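# Unpeg postcards, stack them on mat, box the clothespins

## Task

Remove every postcard from the line and lay them in one flat stack on the mat, and put every clothespin into the box.

## Robot and tools

Robot: two arms, left_arm and right_arm, each with a two-finger parallel gripper and a wrist camera. Calibrated base positions in the scene frame: left_arm about (-0.003, +0.363, +0.024) m, right_arm about (-0.029, -0.369, +0.029) m, both facing almost exactly along +x. A two-camera stand sits behind the arms. Cameras: cam_high, cam_low, cam_left_wrist, cam_right_wrist, each 896x504 pixels.

Frame: the scene frame has its origin at table-top height, halfway between the nominal bases. +x points out over the table, +z up, +y toward the left_arm side (this is not the same as image left). Reported end_effector_position (metres) and end_effector_quat_wxyz use this frame. The position is the point between the finger pads, roughly 1 cm behind the tips. The fingers extend along the gripper's +z and close along its y axis. Printed poses can be a few centimetres off, more when reaching far.

Command row: always 14 numbers in [-1, 1]. First 7 for left_arm: dx, dy, dz, rx, ry, rz, opening; then the same 7 for right_arm. dx..rz are an offset from that arm's Hand target as it stood when the action or move began, along scene axes; rx, ry, rz form one rotation vector about the hand's position. Scale: 1.0 = 0.6 m of travel or 180 degrees of turn (so 0.05 is 3 cm). Offsets are not cumulative within one action or one move's target list: every row counts from the same starting Hand target. Across calls they do add up, so sending the same offset twice moves twice. All six zeros means hold the current Hand target. Opening is absolute, not an offset: +1 fully open (0.093 m), -1 closed. A 0 in the opening slot commands half-closed, so to leave a gripper alone resend its current opening.

execute_actions(actions, cameras): actions is a list of up to 15 actions; each action is a table of up to 15 rows, one row per 1/30 s step, the last row repeated to fill 15 steps (0.5 s per action). An empty actions list returns state plus all camera images. cameras picks views by name, ["all"] or [].

move(target, speed, blend, opening_speed, grip_force, blocking, cameras): target is one 14-number row or a list of up to 15 rows, all offsets from the same starting Hand targets. Grippers travel straight lines, finishing together, within a 10 s cap. speed: m/s per arm path, 0.002 to 2.9, default 0.25 (turns up to twice that in rad/s); one value or one per target. blend: corner rounding radius in metres for list targets, default 0 (stop at each). opening_speed: rate of opening change per second on the -1..+1 scale, at least 0.2. grip_force: newtons per pad, 10 to 50, one value or one per arm; lower values close slowly and the setting persists. blocking=false returns after about 0.5 s while the motion continues. Moves do not avoid obstacles or the other arm. Paths passing near an arm's own base can flip its shoulder posture; route around. The result adds a move: line (done, off_target, moving, held, fault) and any limits (paced = pose clipped, held = steps withheld). done means at rest within 10 mm and 2 degrees; neither done nor off_target tells you about contact.

wait(seconds 0 to 10): let time pass holding commands; a running move continues. stop(): brake a running move. zoom_image(camera, region [x0,y0,x1,y1] in pixels, at most 504x504): closer look at the latest image of a camera. read_manual(section): licence text only. finished_scene(scene 1 or 2): ends the scene irreversibly; the goal must hold without the robot.

Results: Hand target is the last commanded pose after clipping; the next offsets count from it. The gripper often rests short of it; a fresh action (even zeros) asks again, else send the remaining gap. Orientation commands are clipped to within 40 degrees of the measured orientation. grip_measured: motor position on the opening scale; pads meet near -0.94, plus about 0.0208 per mm of object width, possibly reading up to 0.02 high. Sending -1 on a thin object looks like an empty grip, so confirm with cameras. For a firm hold on a rigid part send about 0.24 below its width reading; keep sending it while carrying; release with a value well above. Joint positions end with the finger opening in metres. Joint velocities may be summarised as within noise. Joint torques include arm weight; joints 1 to 3 wrap at ±28 N m. Tool commands lists current commands.

Avoid: objects dropping off the table or left off it (fails the task); letting go of moving parts; hard hits on fixed or heavy things; arm-to-arm contact, including one gripper closing on the other's fingers; strain on wrist camera cables; fast moves into contact or targets far past it. Gravity and friction leave grippers low, short or tilted at long reach; small commands may go sideways, so check pose and re-level after moves. Holding loads or stretching out heats motors: MOTOR HOT at 75 °C, a fault folding the arm at 90 °C, collapse at 100 °C. Objects may occasionally be nudged by outside disturbances.

Each tool is called after "Call:" by a JSON object that holds its "name" and its "arguments", one argument or row to a line.

## Session

Scene 1 done. Now look at scene 2.

Call:
{"name": "execute_actions", "arguments": {
  "actions": []
}}

Call:
{"name": "zoom_image", "arguments": {
  "camera": "cam_high",
  "region": [400, 90, 620, 380]
}}

Call:
{"name": "zoom_image", "arguments": {
  "camera": "cam_low",
  "region": [90, 30, 540, 400]
}}

Scene clock: 0.00 s.
left_arm: end_effector_position=(+0.3800, +0.3566, +0.1161) grip_measured=+1.000 end_effector_quat_wxyz=(+0.575, +0.007, +0.817, +0.038) | right_arm: end_effector_position=(+0.3525, -0.4036, +0.1106) grip_measured=+1.000 end_effector_quat_wxyz=(+0.575, +0.067, +0.814, -0.040)
Joint positions: left_arm=[-0.076 1.521 0.338 0.838 -0.119 0.032 0.093] | right_arm=[-0.05 1.58 0.322 0.914 0.097 0.047 0.093]
Joint velocities: within noise
Joint torques (N m): no reading
Heat: left arm: 39 °C; right arm: 35 °C.
Hand target: left_arm +0.3857, +0.3550, +0.1296; +0.592, +0.010, +0.805, +0.036 | right_arm +0.3584, -0.4047, +0.1253; +0.594, +0.070, +0.801, -0.040
Tool commands: left_gripper/opening=+1.0 right_gripper/opening=+1.0

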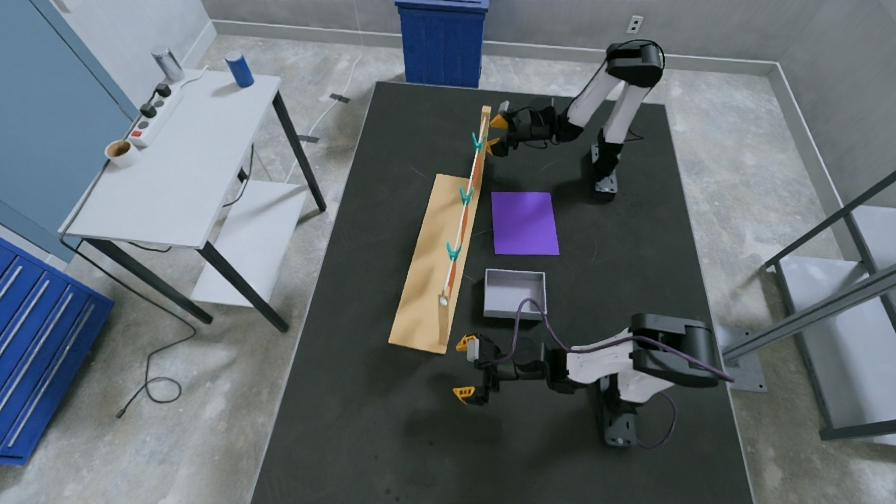

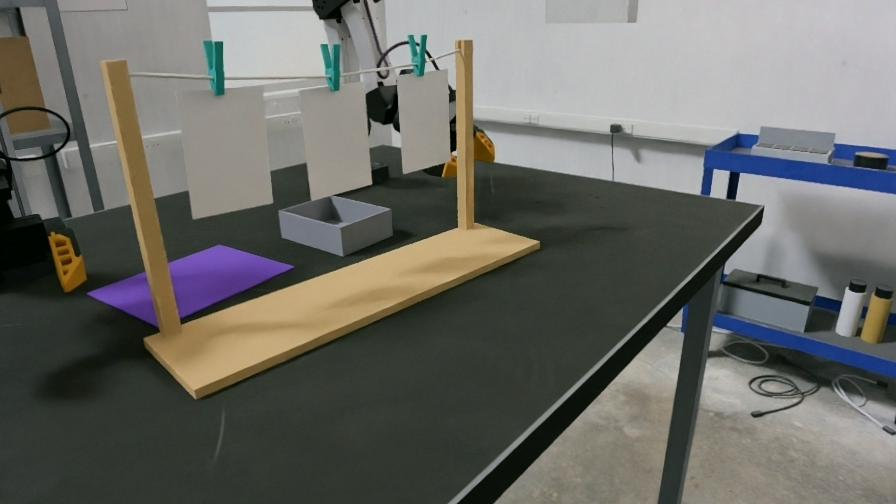

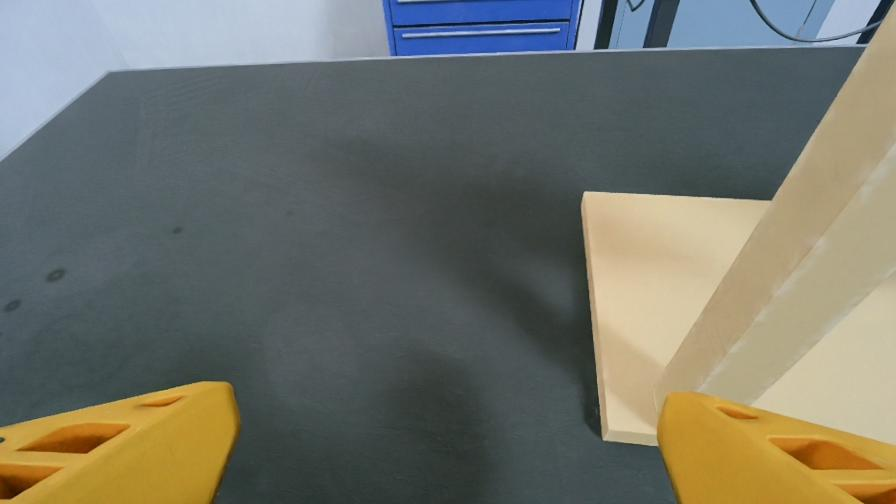

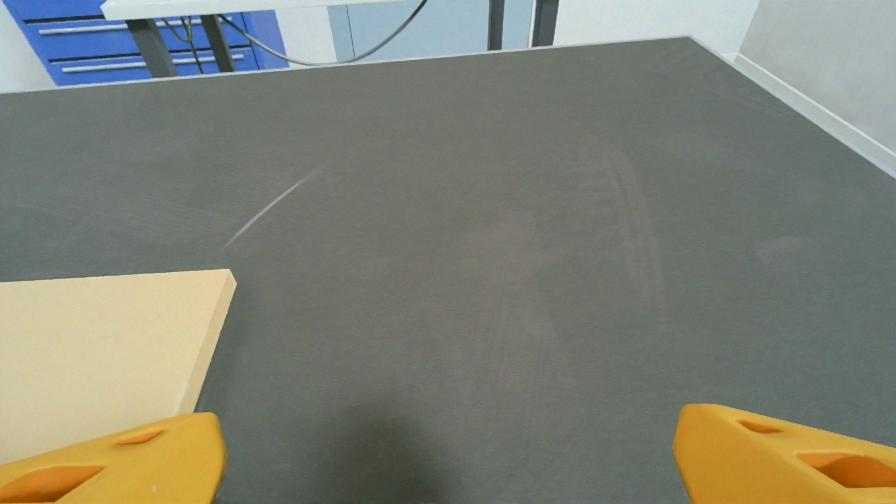

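Scaled by 1.738 from the camera's 896x504 image, which has a finer 1280x720 frame.

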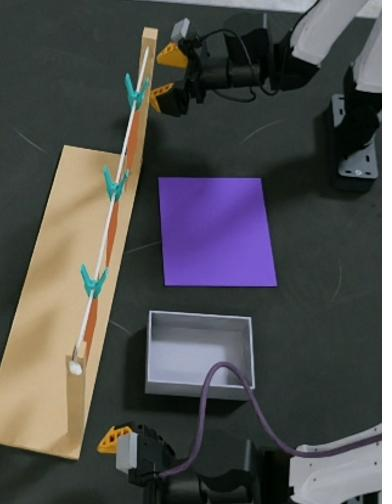

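Scaled by 1.120 from the camera's 896x504 image, which has a finer 1280x720 frame.

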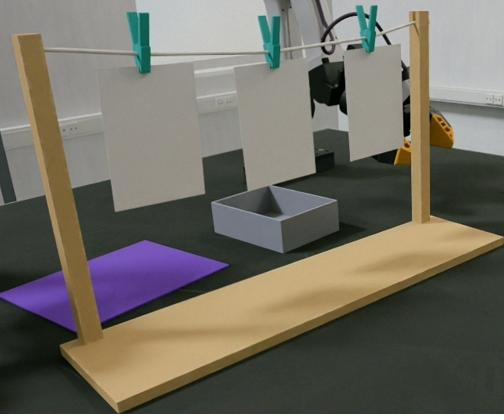

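Call:
{"name": "move", "arguments": {
  "target": [-0.22,0,0.05,0,0,0,0,-0.22,0,0.05,0,0,0,0],
  "speed": 0.15,
  "cameras": ["all"]
}}

Call:
{"name": "zoom_image", "arguments": {
  "camera": "cam_high",
  "region": [420, 90, 520, 210]
}}

Call:
{"name": "zoom_image", "arguments": {
  "camera": "cam_high",
  "region": [420, 190, 520, 310]
}}

Scene clock: 4.63 s.
left_arm: end_effector_position=(+0.2535, +0.3554, +0.1477) grip_measured=+0.002 end_effector_quat_wxyz=(+0.590, +0.017, +0.806, +0.037) | right_arm: end_effector_position=(+0.2272, -0.4028, +0.1526) grip_measured=+0.003 end_effector_quat_wxyz=(+0.600, +0.074, +0.796, -0.037)
Joint positions: left_arm=[-0.157 0.375 0.081 -0.016 -0.183 0.026 0.045] | right_arm=[-0.098 0.368 0.057 0.03 0.055 0.047 0.045]
Joint torques (N m): left_arm=[-0.98 0.64 10.39 1.72 -0.25 -0.09] | right_arm=[-0.44 0.43 8.58 1.87 -0.18 -0.12]
Heat: left arm: 39 °C; right arm: 35 °C.
Hand target: left_arm +0.2537, +0.3550, +0.1596; +0.592, +0.010, +0.805, +0.036 | right_arm +0.2264, -0.4047, +0.1553; +0.594, +0.070, +0.801, -0.040
Off the commanded pose: left_arm 0.012 m, 1 deg | right_arm 0.003 m, 1 deg.
move: off_target (left_arm)

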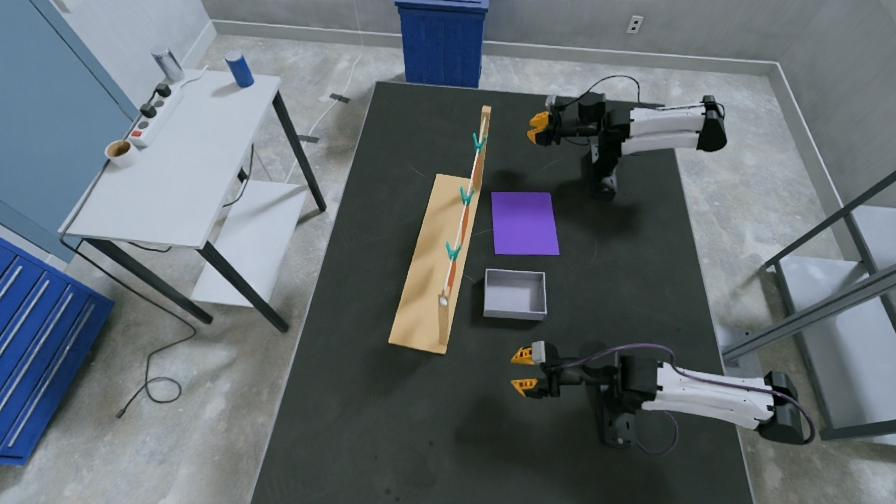

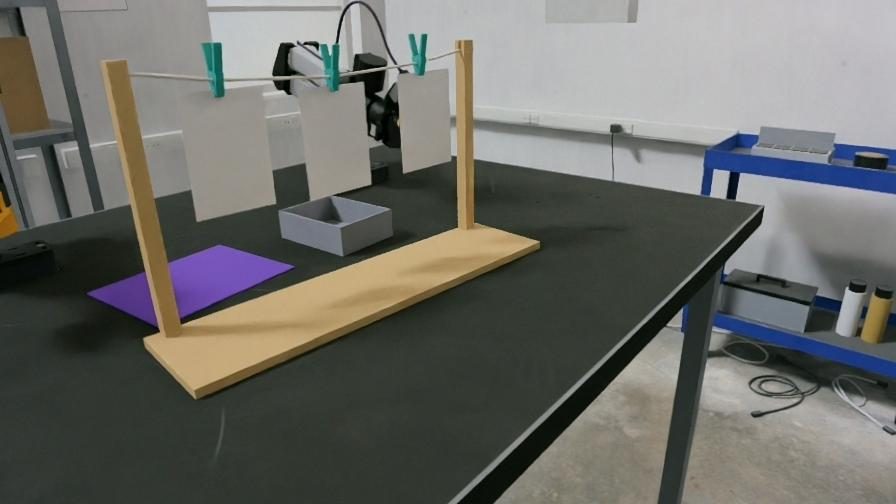

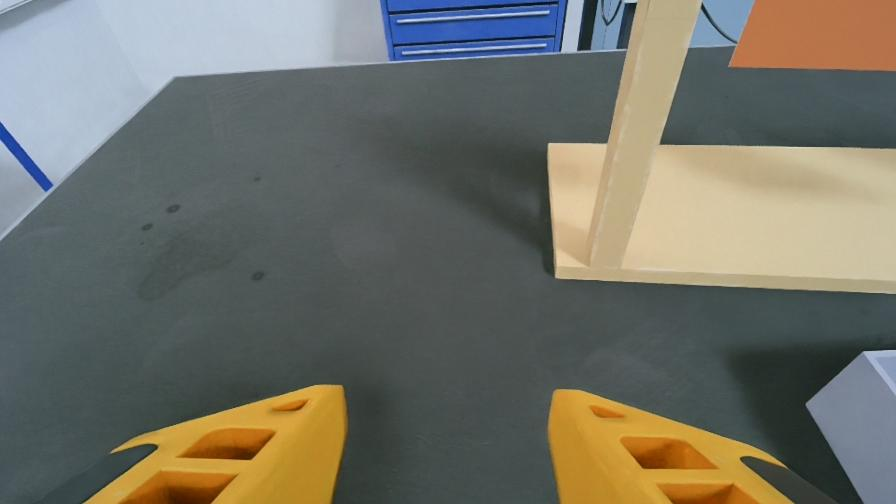

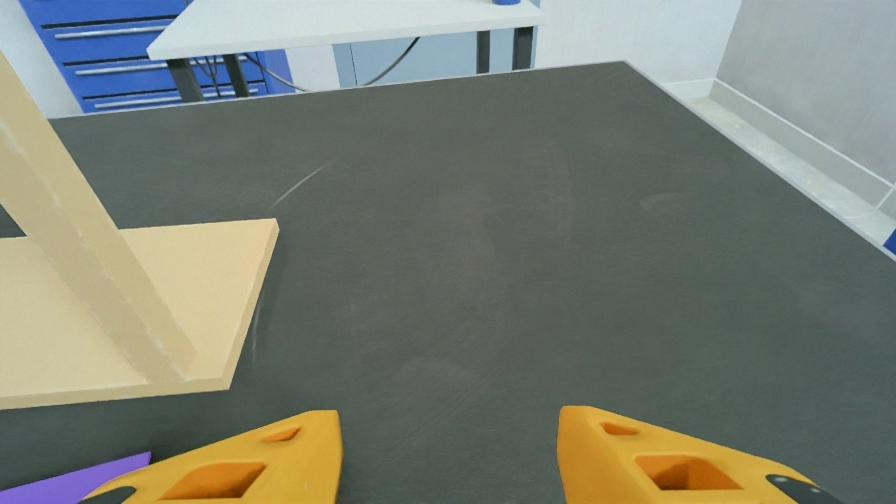

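Scaled by 4.200 from the camera's 896x504 image, which has a finer 1280x720 frame.

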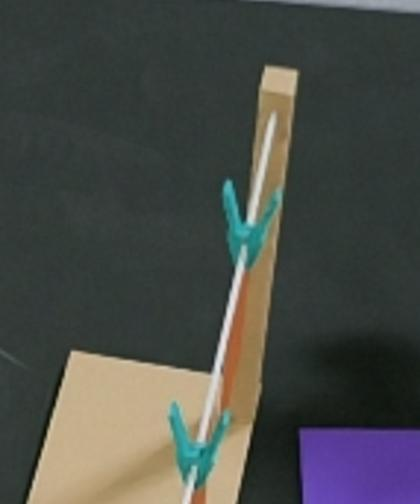

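Scaled by 4.200 from the camera's 896x504 image, which has a finer 1280x720 frame.

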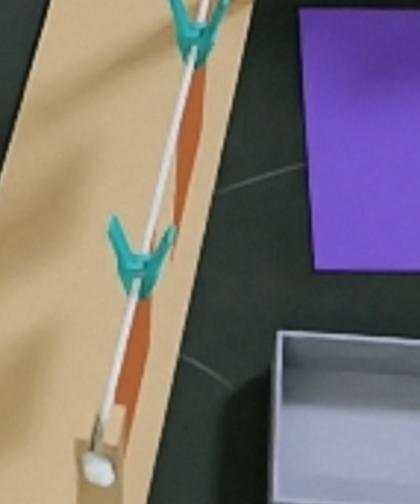

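Call:
{"name": "move", "arguments": {
  "target": [0,0,0,0,0,0,0,-0.044,0.308,0.1,0.024,-0.095,0.298,-0.15],
  "speed": 0.18
}}

Call:
{"name": "move", "arguments": {
  "target": [0,0,0,0,0,0,0,0.18,0.09,0,0,0,0,-0.15],
  "speed": 0.15,
  "cameras": ["cam_high","cam_low","cam_right_wrist"]
}}

Scene clock: 9.53 s.
left_arm: end_effector_position=(+0.2535, +0.3554, +0.1477) grip_measured=+0.002 end_effector_quat_wxyz=(+0.590, +0.017, +0.806, +0.037) | right_arm: end_effector_position=(+0.2011, -0.2225, +0.2050) grip_measured=-0.147 end_effector_quat_wxyz=(+0.634, -0.257, +0.678, +0.269)
Joint positions: left_arm=[-0.157 0.375 0.081 -0.016 -0.183 0.026 0.045] | right_arm=[0.269 0.542 0.057 0.428 -0.492 0.012 0.038]
Joint torques (N m): left_arm=[-1.01 0.61 10.44 1.71 -0.23 -0.08] | right_arm=[0.55 0.94 5.83 2.88 -0.19 -0.06]
Heat: left arm: 41 °C; right arm: 35 °C.
Hand target: left_arm +0.2537, +0.3550, +0.1596; +0.592, +0.010, +0.805, +0.036 | right_arm +0.2000, -0.2199, +0.2153; +0.653, -0.270, +0.653, +0.270
Off the commanded pose: left_arm 0.012 m, 1 deg | right_arm 0.011 m, 4 deg.
move: off_target (left_arm, right_arm)

Scene clock: 11.77 s.
left_arm: end_effector_position=(+0.2535, +0.3554, +0.1477) grip_measured=+0.002 end_effector_quat_wxyz=(+0.590, +0.017, +0.806, +0.037) | right_arm: end_effector_position=(+0.2987, -0.1727, +0.1834) grip_measured=-0.147 end_effector_quat_wxyz=(+0.611, -0.266, +0.694, +0.274)
Joint positions: left_arm=[-0.157 0.375 0.081 -0.016 -0.183 0.026 0.045] | right_arm=[0.353 1.459 0.33 1.015 -0.43 0.007 0.038]
Joint torques (N m): left_arm=[-0.99 0.65 10.44 1.72 -0.24 -0.07] | right_arm=[0.68 -3.67 8.14 2.89 0.16 0.01]
Heat: left arm: 41 °C; right arm: 36 °C.
Hand target: left_arm +0.2537, +0.3550, +0.1596; +0.592, +0.010, +0.805, +0.036 | right_arm +0.3080, -0.1659, +0.2153; +0.653, -0.270, +0.653, +0.270
Off the commanded pose: left_arm 0.012 m, 1 deg | right_arm 0.034 m, 7 deg.
move: off_target (left_arm, right_arm)
Images, in order (width x height): cam_high 896x504, cam_low 896x504, cam_right_wrist 896x504.

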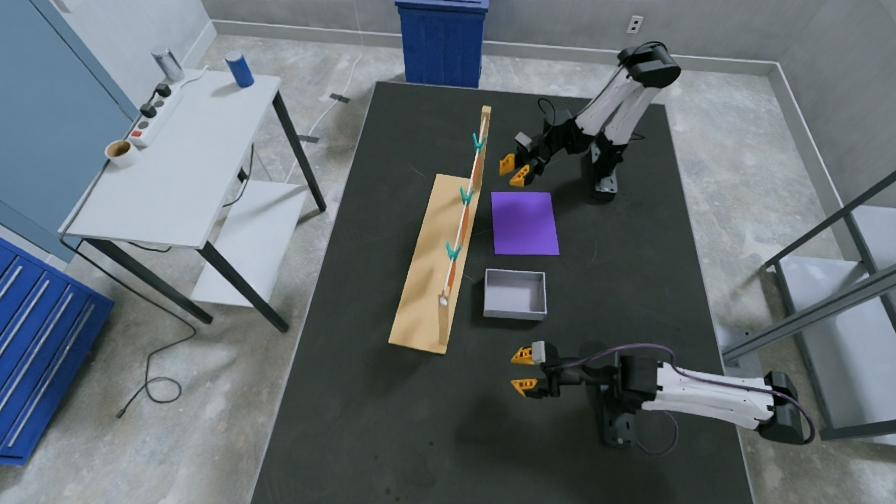

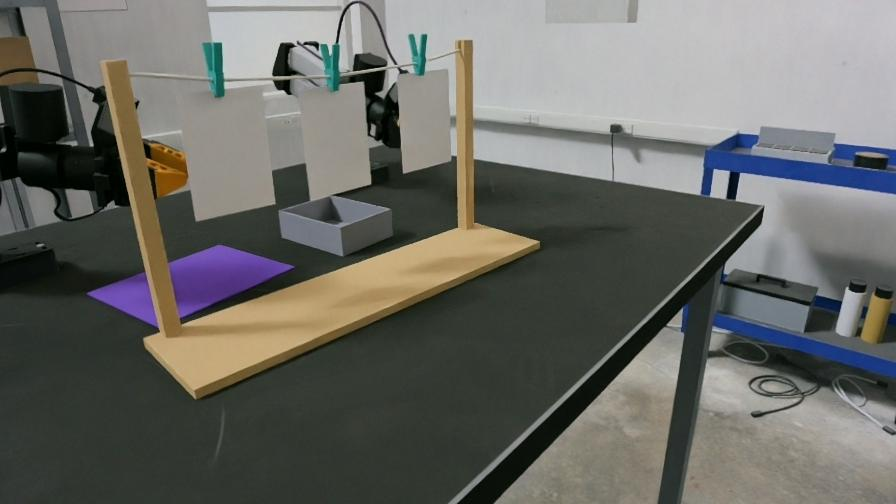

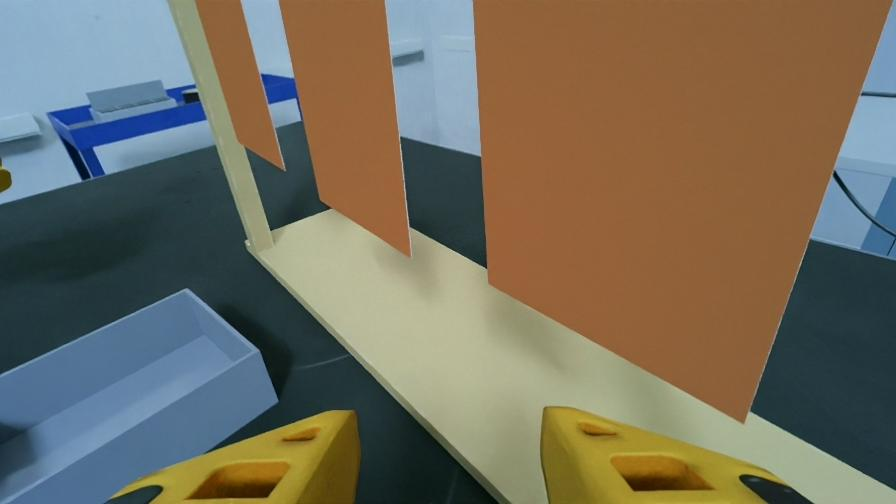

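Call:
{"name": "move", "arguments": {
  "target": [0,0,0,0,0,0,0,0.05,0.10,0.03,0,0,0,-0.3],
  "speed": 0.1,
  "cameras": ["cam_right_wrist"]
}}

Scene clock: 13.90 s.
left_arm: end_effector_position=(+0.2535, +0.3554, +0.1477) grip_measured=+0.002 end_effector_quat_wxyz=(+0.590, +0.017, +0.806, +0.037) | right_arm: end_effector_position=(+0.3284, -0.1061, +0.2216) grip_measured=-0.298 end_effector_quat_wxyz=(+0.642, -0.277, +0.658, +0.280)
Joint positions: left_arm=[-0.157 0.375 0.081 -0.016 -0.183 0.026 0.045] | right_arm=[0.526 1.603 0.568 1.015 -0.282 0.007 0.031]
Joint torques (N m): left_arm=[-0.96 0.65 10.44 1.72 -0.23 -0.07] | right_arm=[0.53 -5.23 8.4 2.04 0.18 0]
Heat: left arm: 41 °C; right arm: 37 °C.
Hand target: left_arm +0.2537, +0.3550, +0.1596; +0.592, +0.010, +0.805, +0.036 | right_arm +0.3380, -0.1059, +0.2333; +0.653, -0.270, +0.653, +0.270
Off the commanded pose: left_arm 0.012 m, 1 deg | right_arm 0.015 m, 2 deg.
move: off_target (left_arm, right_arm)
Images, in order (width x height): cam_right_wrist 896x504.

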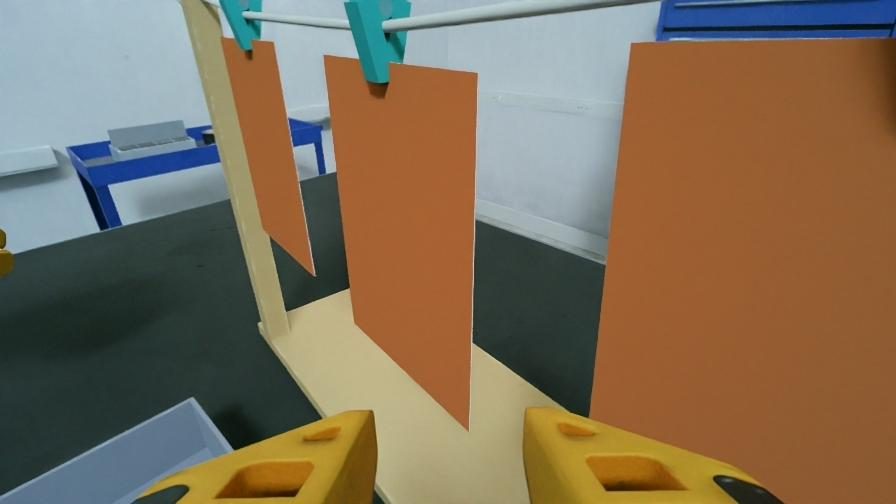

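Call:
{"name": "move", "arguments": {
  "target": [0,0,0,0,0,0,0,0.065,0.068,-0.015,0,0,0,-0.3],
  "speed": 0.08,
  "cameras": ["cam_right_wrist","cam_high"]
}}

Scene clock: 15.60 s.
left_arm: end_effector_position=(+0.2535, +0.3554, +0.1477) grip_measured=+0.002 end_effector_quat_wxyz=(+0.590, +0.017, +0.806, +0.037) | right_arm: end_effector_position=(+0.3693, -0.0689, +0.2093) grip_measured=-0.298 end_effector_quat_wxyz=(+0.639, -0.276, +0.663, +0.277)
Joint positions: left_arm=[-0.157 0.375 0.081 -0.016 -0.183 0.026 0.045] | right_arm=[0.565 1.818 0.772 1.015 -0.236 0.007 0.031]
Joint torques (N m): left_arm=[-0.99 0.69 10.43 1.72 -0.23 -0.08] | right_arm=[0.64 -7.06 8.49 2.11 0.16 -0.01]
Heat: left arm: 42 °C; right arm: 37 °C.
Hand target: left_arm +0.2537, +0.3550, +0.1596; +0.592, +0.010, +0.805, +0.036 | right_arm +0.3770, -0.0651, +0.2243; +0.653, -0.270, +0.653, +0.270
Off the commanded pose: left_arm 0.012 m, 1 deg | right_arm 0.017 m, 2 deg.
move: off_target (left_arm, right_arm)
Images, in order (width x height): cam_high 896x504, cam_right_wrist 896x504.

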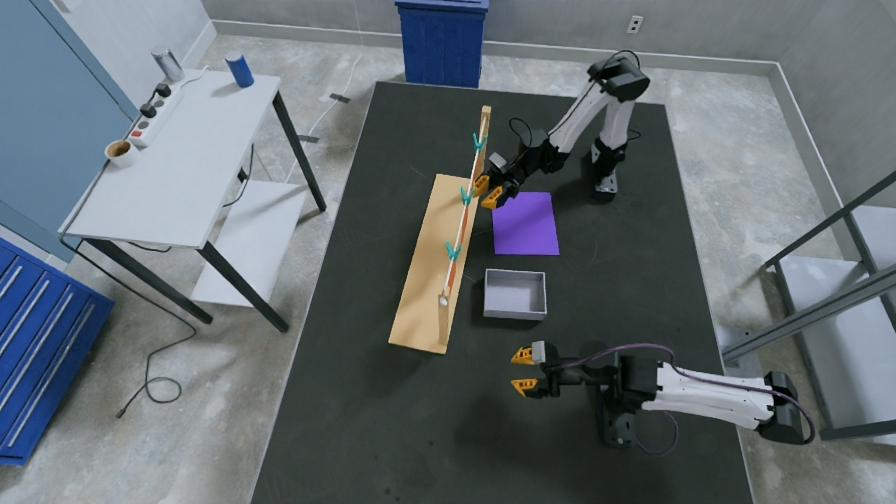

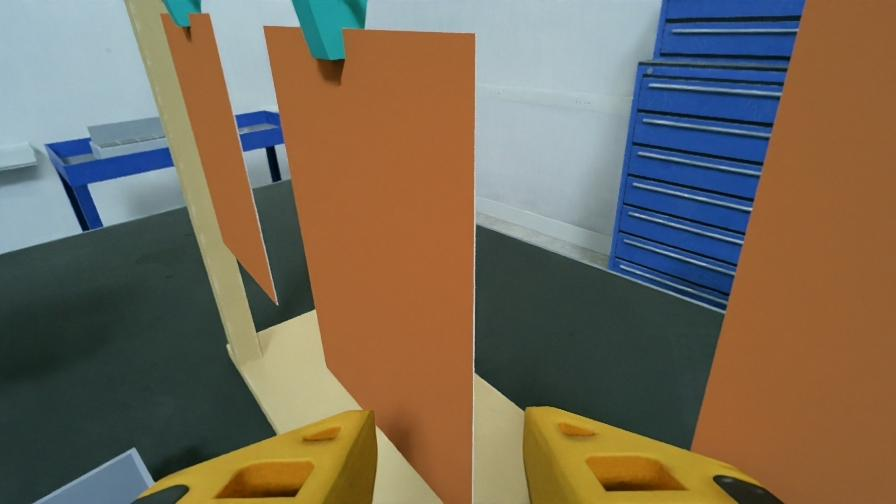

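Call:
{"name": "move", "arguments": {
  "target": [0,0,0,0,0,0,0,0,0,0,0,0,0,-1],
  "opening_speed": 0.5,
  "cameras": ["cam_right_wrist","cam_high"]
}}

Call:
{"name": "zoom_image", "arguments": {
  "camera": "cam_high",
  "region": [435, 145, 535, 245]
}}

Scene clock: 17.63 s.
left_arm: end_effector_position=(+0.2535, +0.3554, +0.1477) grip_measured=+0.002 end_effector_quat_wxyz=(+0.590, +0.017, +0.806, +0.037) | right_arm: end_effector_position=(+0.3693, -0.0689, +0.2093) grip_measured=-0.977 end_effector_quat_wxyz=(+0.639, -0.276, +0.663, +0.277)
Joint positions: left_arm=[-0.157 0.375 0.081 -0.016 -0.183 0.026 0.045] | right_arm=[0.565 1.818 0.772 1.015 -0.236 0.007 0]
Joint torques (N m): left_arm=[-0.99 0.66 10.41 1.7 -0.24 -0.07] | right_arm=[0.59 -7.05 8.55 2.12 0.17 -0.02]
Heat: left arm: 42 °C; right arm: 38 °C.
Hand target: left_arm +0.2537, +0.3550, +0.1596; +0.592, +0.010, +0.805, +0.036 | right_arm +0.3770, -0.0651, +0.2243; +0.653, -0.270, +0.653, +0.270
Off the commanded pose: left_arm 0.012 m, 1 deg | right_arm 0.017 m, 2 deg.
move: off_target (left_arm, right_arm)
Images, in order (width x height): cam_high 896x504, cam_right_wrist 896x504.

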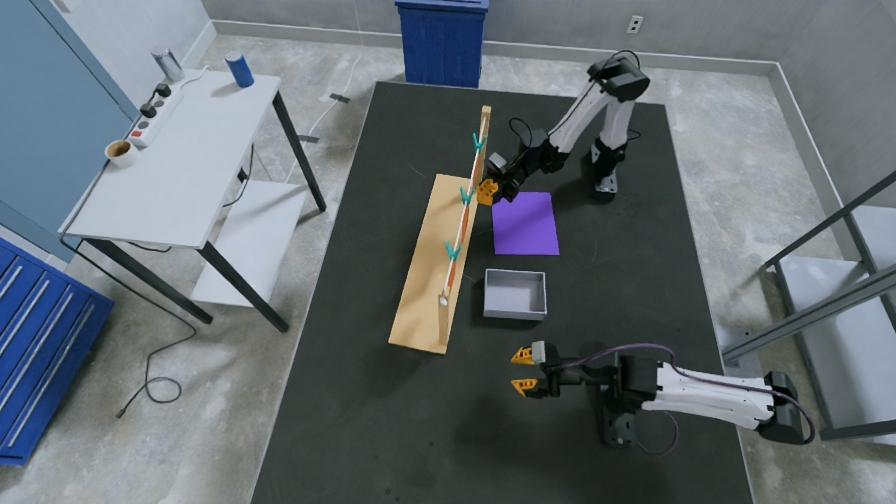

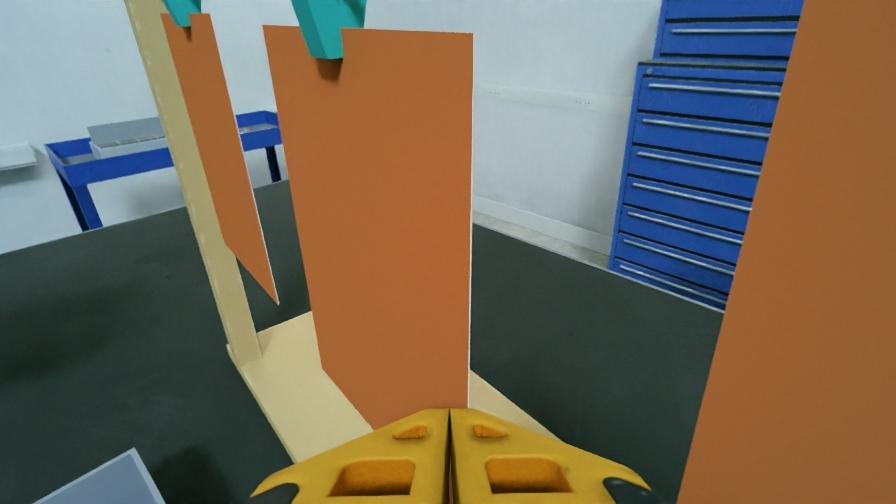

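Scaled by 5.040 from the camera's 896x504 image, which has a finer 1280x720 frame.

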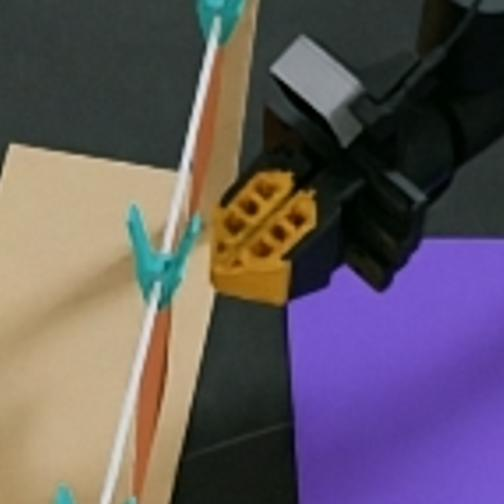

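Call:
{"name": "move", "arguments": {
  "target": [0,0,0,0,0,0,0,0,0,0,0,0,0,-0.3]
}}

Call:
{"name": "move", "arguments": {
  "target": [0,0,0,0,0,0,0,0.045,0.035,0.0,0,0,0,-0.3],
  "speed": 0.06,
  "cameras": ["cam_right_wrist","cam_high"]
}}

Call:
{"name": "zoom_image", "arguments": {
  "camera": "cam_high",
  "region": [435, 145, 535, 245]
}}

Scene clock: 18.57 s.
left_arm: end_effector_position=(+0.2535, +0.3554, +0.1477) grip_measured=+0.002 end_effector_quat_wxyz=(+0.590, +0.017, +0.806, +0.037) | right_arm: end_effector_position=(+0.3693, -0.0689, +0.2093) grip_measured=-0.302 end_effector_quat_wxyz=(+0.639, -0.276, +0.663, +0.277)
Joint positions: left_arm=[-0.157 0.375 0.081 -0.016 -0.183 0.026 0.045] | right_arm=[0.565 1.818 0.772 1.015 -0.236 0.007 0.031]
Joint torques (N m): left_arm=[-0.99 0.65 10.4 1.71 -0.23 -0.07] | right_arm=[0.66 -7.05 8.57 2.1 0.16 -0.01]
Heat: left arm: 42 °C; right arm: 38 °C.
Hand target: left_arm +0.2537, +0.3550, +0.1596; +0.592, +0.010, +0.805, +0.036 | right_arm +0.3770, -0.0651, +0.2243; +0.653, -0.270, +0.653, +0.270
Off the commanded pose: left_arm 0.012 m, 1 deg | right_arm 0.017 m, 2 deg.
move: off_target (left_arm, right_arm)

Scene clock: 19.80 s.
left_arm: end_effector_position=(+0.2535, +0.3554, +0.1477) grip_measured=+0.002 end_effector_quat_wxyz=(+0.590, +0.017, +0.806, +0.037) | right_arm: end_effector_position=(+0.3992, -0.0513, +0.2160) grip_measured=-0.302 end_effector_quat_wxyz=(+0.650, -0.272, +0.654, +0.276)
Joint positions: left_arm=[-0.157 0.375 0.081 -0.016 -0.183 0.026 0.045] | right_arm=[0.565 1.922 0.92 1 -0.229 0.007 0.031]
Joint torques (N m): left_arm=[-0.98 0.65 10.43 1.71 -0.24 -0.08] | right_arm=[0.79 -7.97 8.76 1.84 0.19 -0.01]
Heat: left arm: 43 °C; right arm: 38 °C.
Hand target: left_arm +0.2537, +0.3550, +0.1596; +0.592, +0.010, +0.805, +0.036 | right_arm +0.4040, -0.0441, +0.2243; +0.653, -0.270, +0.653, +0.270
Off the commanded pose: left_arm 0.012 m, 1 deg | right_arm 0.012 m, 1 deg.
move: off_target (left_arm, right_arm)
Images, in order (width x height): cam_high 896x504, cam_right_wrist 896x504.

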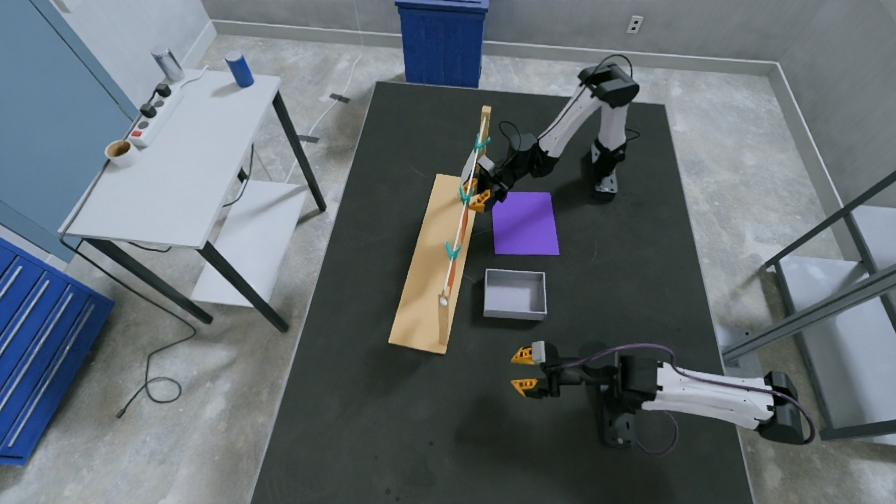

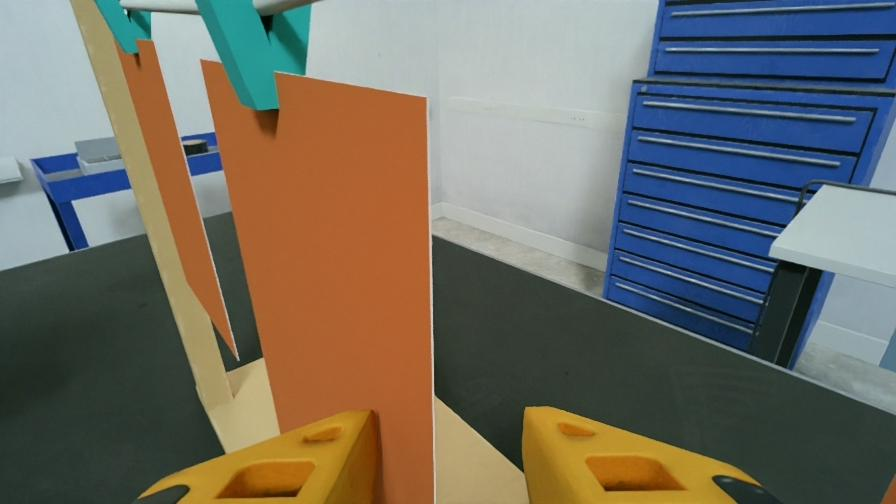

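Scaled by 5.040 from the camera's 896x504 image, which has a finer 1280x720 frame.

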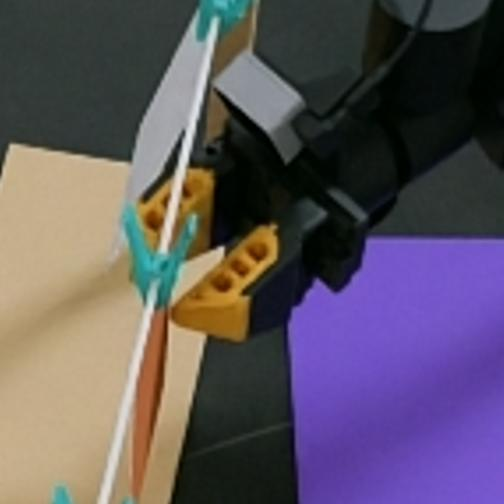

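Call:
{"name": "move", "arguments": {
  "target": [0,0,0,0,0,0,0,0,0,0,0,0,0,-1],
  "opening_speed": 0.5,
  "cameras": ["cam_right_wrist","cam_high","cam_low"]
}}

Call:
{"name": "zoom_image", "arguments": {
  "camera": "cam_high",
  "region": [435, 145, 535, 245]
}}

Scene clock: 21.83 s.
left_arm: end_effector_position=(+0.2535, +0.3554, +0.1477) grip_measured=+0.002 end_effector_quat_wxyz=(+0.590, +0.017, +0.806, +0.037) | right_arm: end_effector_position=(+0.3942, -0.0439, +0.2173) grip_measured=-0.977 end_effector_quat_wxyz=(+0.649, -0.277, +0.650, +0.282)
Joint positions: left_arm=[-0.157 0.375 0.081 -0.016 -0.183 0.026 0.045] | right_arm=[0.582 1.922 0.924 1 -0.229 0.007 0]
Joint torques (N m): left_arm=[-1.01 0.64 10.44 1.71 -0.24 -0.09] | right_arm=[0.43 -7.91 8.47 1.83 0.18 -0.01]
Heat: left arm: 43 °C; right arm: 38 °C.
Hand target: left_arm +0.2537, +0.3550, +0.1596; +0.592, +0.010, +0.805, +0.036 | right_arm +0.4040, -0.0441, +0.2243; +0.653, -0.270, +0.653, +0.270
Off the commanded pose: left_arm 0.012 m, 1 deg | right_arm 0.012 m, 2 deg.
move: off_target (left_arm, right_arm)
Images, in order (width x height): cam_high 896x504, cam_low 896x504, cam_right_wrist 896x504.

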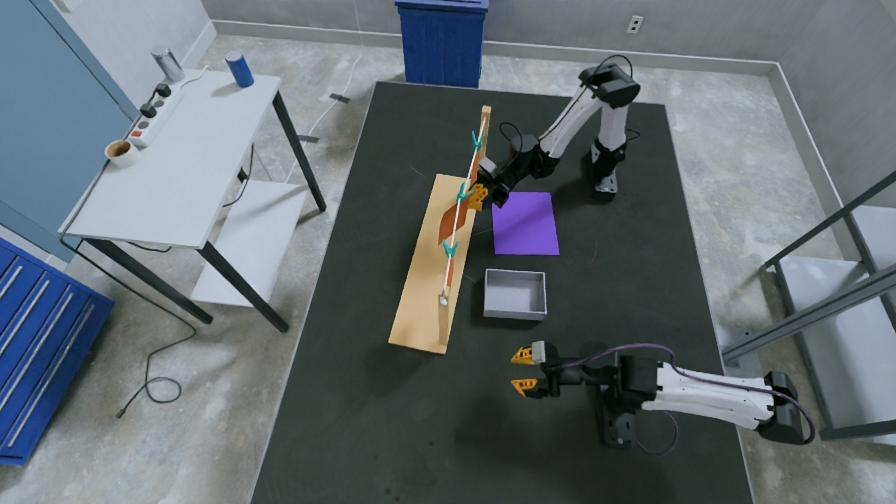

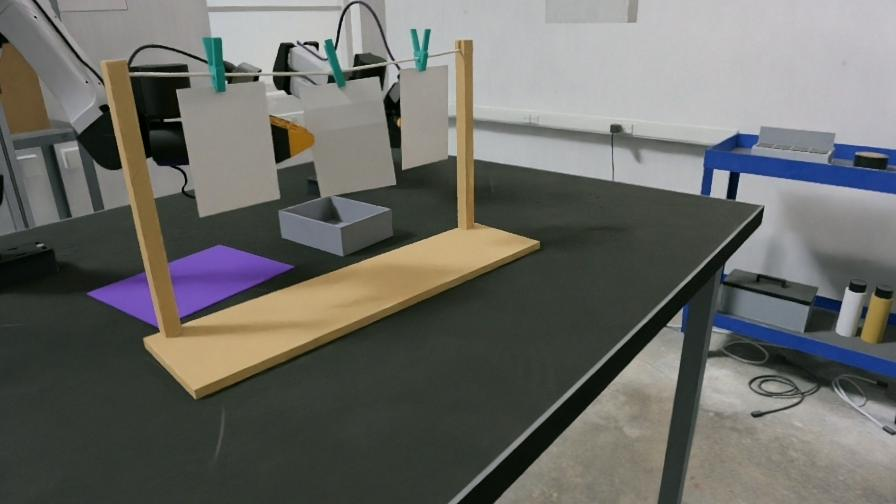

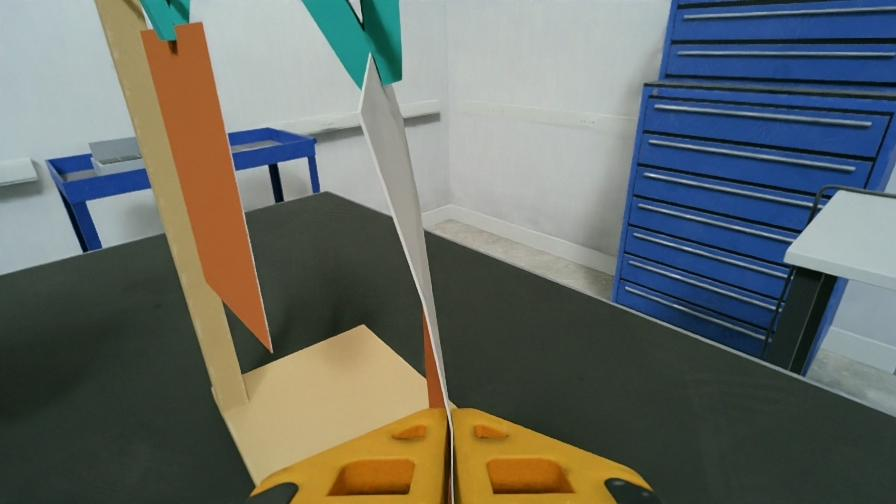

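Scaled by 5.040 from the camera's 896x504 image, which has a finer 1280x720 frame.

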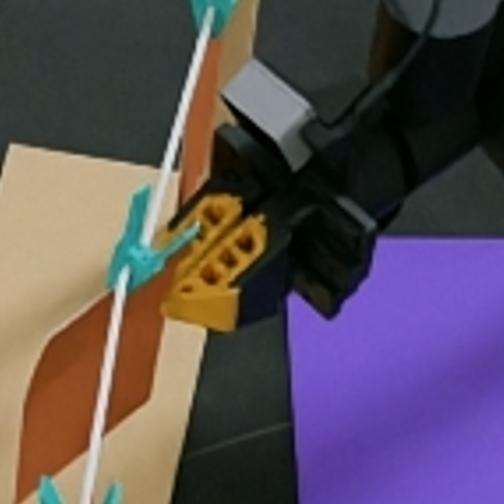

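Call:
{"name": "move", "arguments": {
  "target": [0,0,0,0,0,0,0,0.016,-0.01,0,0,0,0.128,-1],
  "speed": 0.06,
  "cameras": ["cam_right_wrist","cam_high","cam_low"]
}}

Call:
{"name": "zoom_image", "arguments": {
  "camera": "cam_high",
  "region": [435, 145, 535, 245]
}}

Scene clock: 26.33 s.
left_arm: end_effector_position=(+0.2535, +0.3554, +0.1477) grip_measured=+0.002 end_effector_quat_wxyz=(+0.590, +0.017, +0.806, +0.037) | right_arm: end_effector_position=(+0.4013, -0.0464, +0.2219) grip_measured=-0.977 end_effector_quat_wxyz=(+0.592, -0.402, +0.574, +0.398)
Joint positions: left_arm=[-0.157 0.375 0.081 -0.016 -0.183 0.026 0.045] | right_arm=[0.419 2.031 1.094 0.961 -0.781 -0.002 0]
Joint torques (N m): left_arm=[-0.96 0.68 10.4 1.71 -0.24 -0.09] | right_arm=[-0.5 -8.39 8.84 1.44 -0.06 0.01]
Heat: left arm: 44 °C; right arm: 38 °C.
Hand target: left_arm +0.2537, +0.3550, +0.1596; +0.592, +0.010, +0.805, +0.036 | right_arm +0.4136, -0.0501, +0.2243; +0.586, -0.396, +0.586, +0.395
Off the commanded pose: left_arm 0.012 m, 1 deg | right_arm 0.013 m, 2 deg.
move: off_target (left_arm, right_arm)
Images, in order (width x height): cam_high 896x504, cam_low 896x504, cam_right_wrist 896x504.

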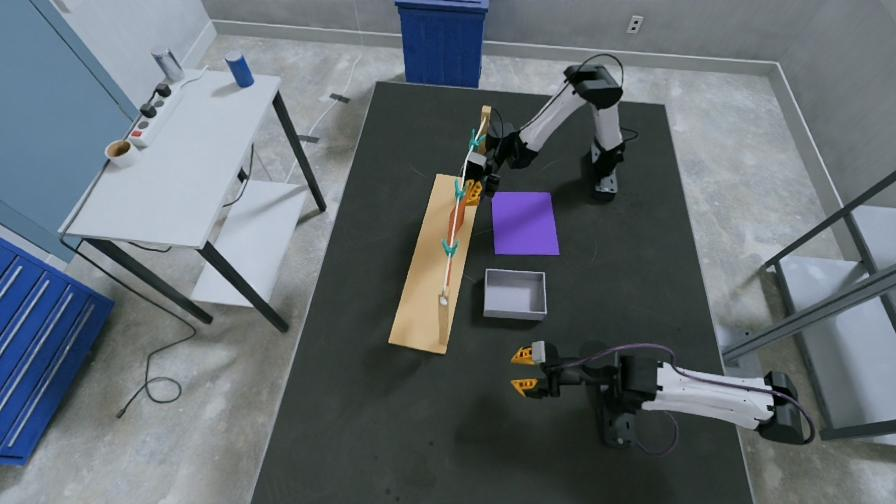

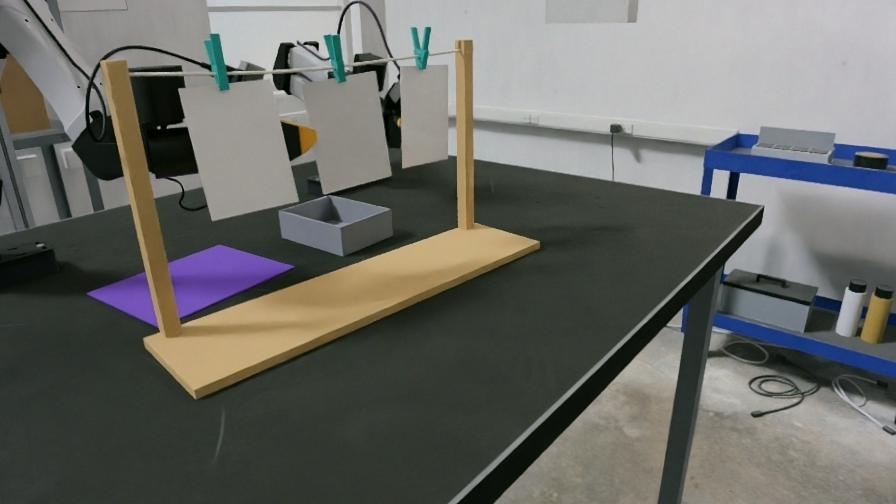

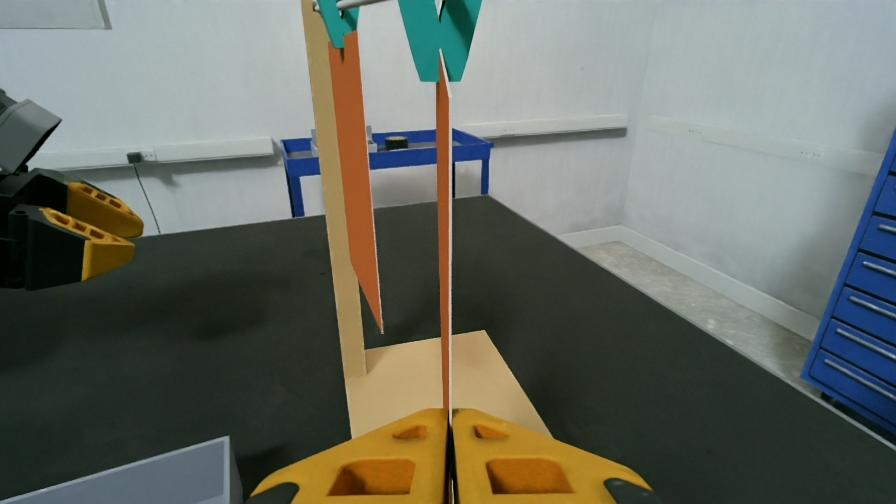

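Scaled by 5.040 from the camera's 896x504 image, which has a finer 1280x720 frame.

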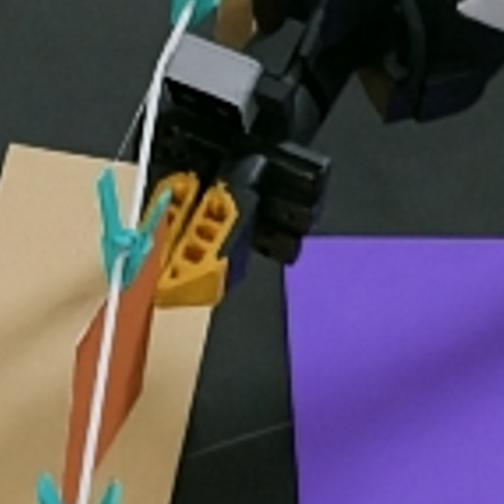

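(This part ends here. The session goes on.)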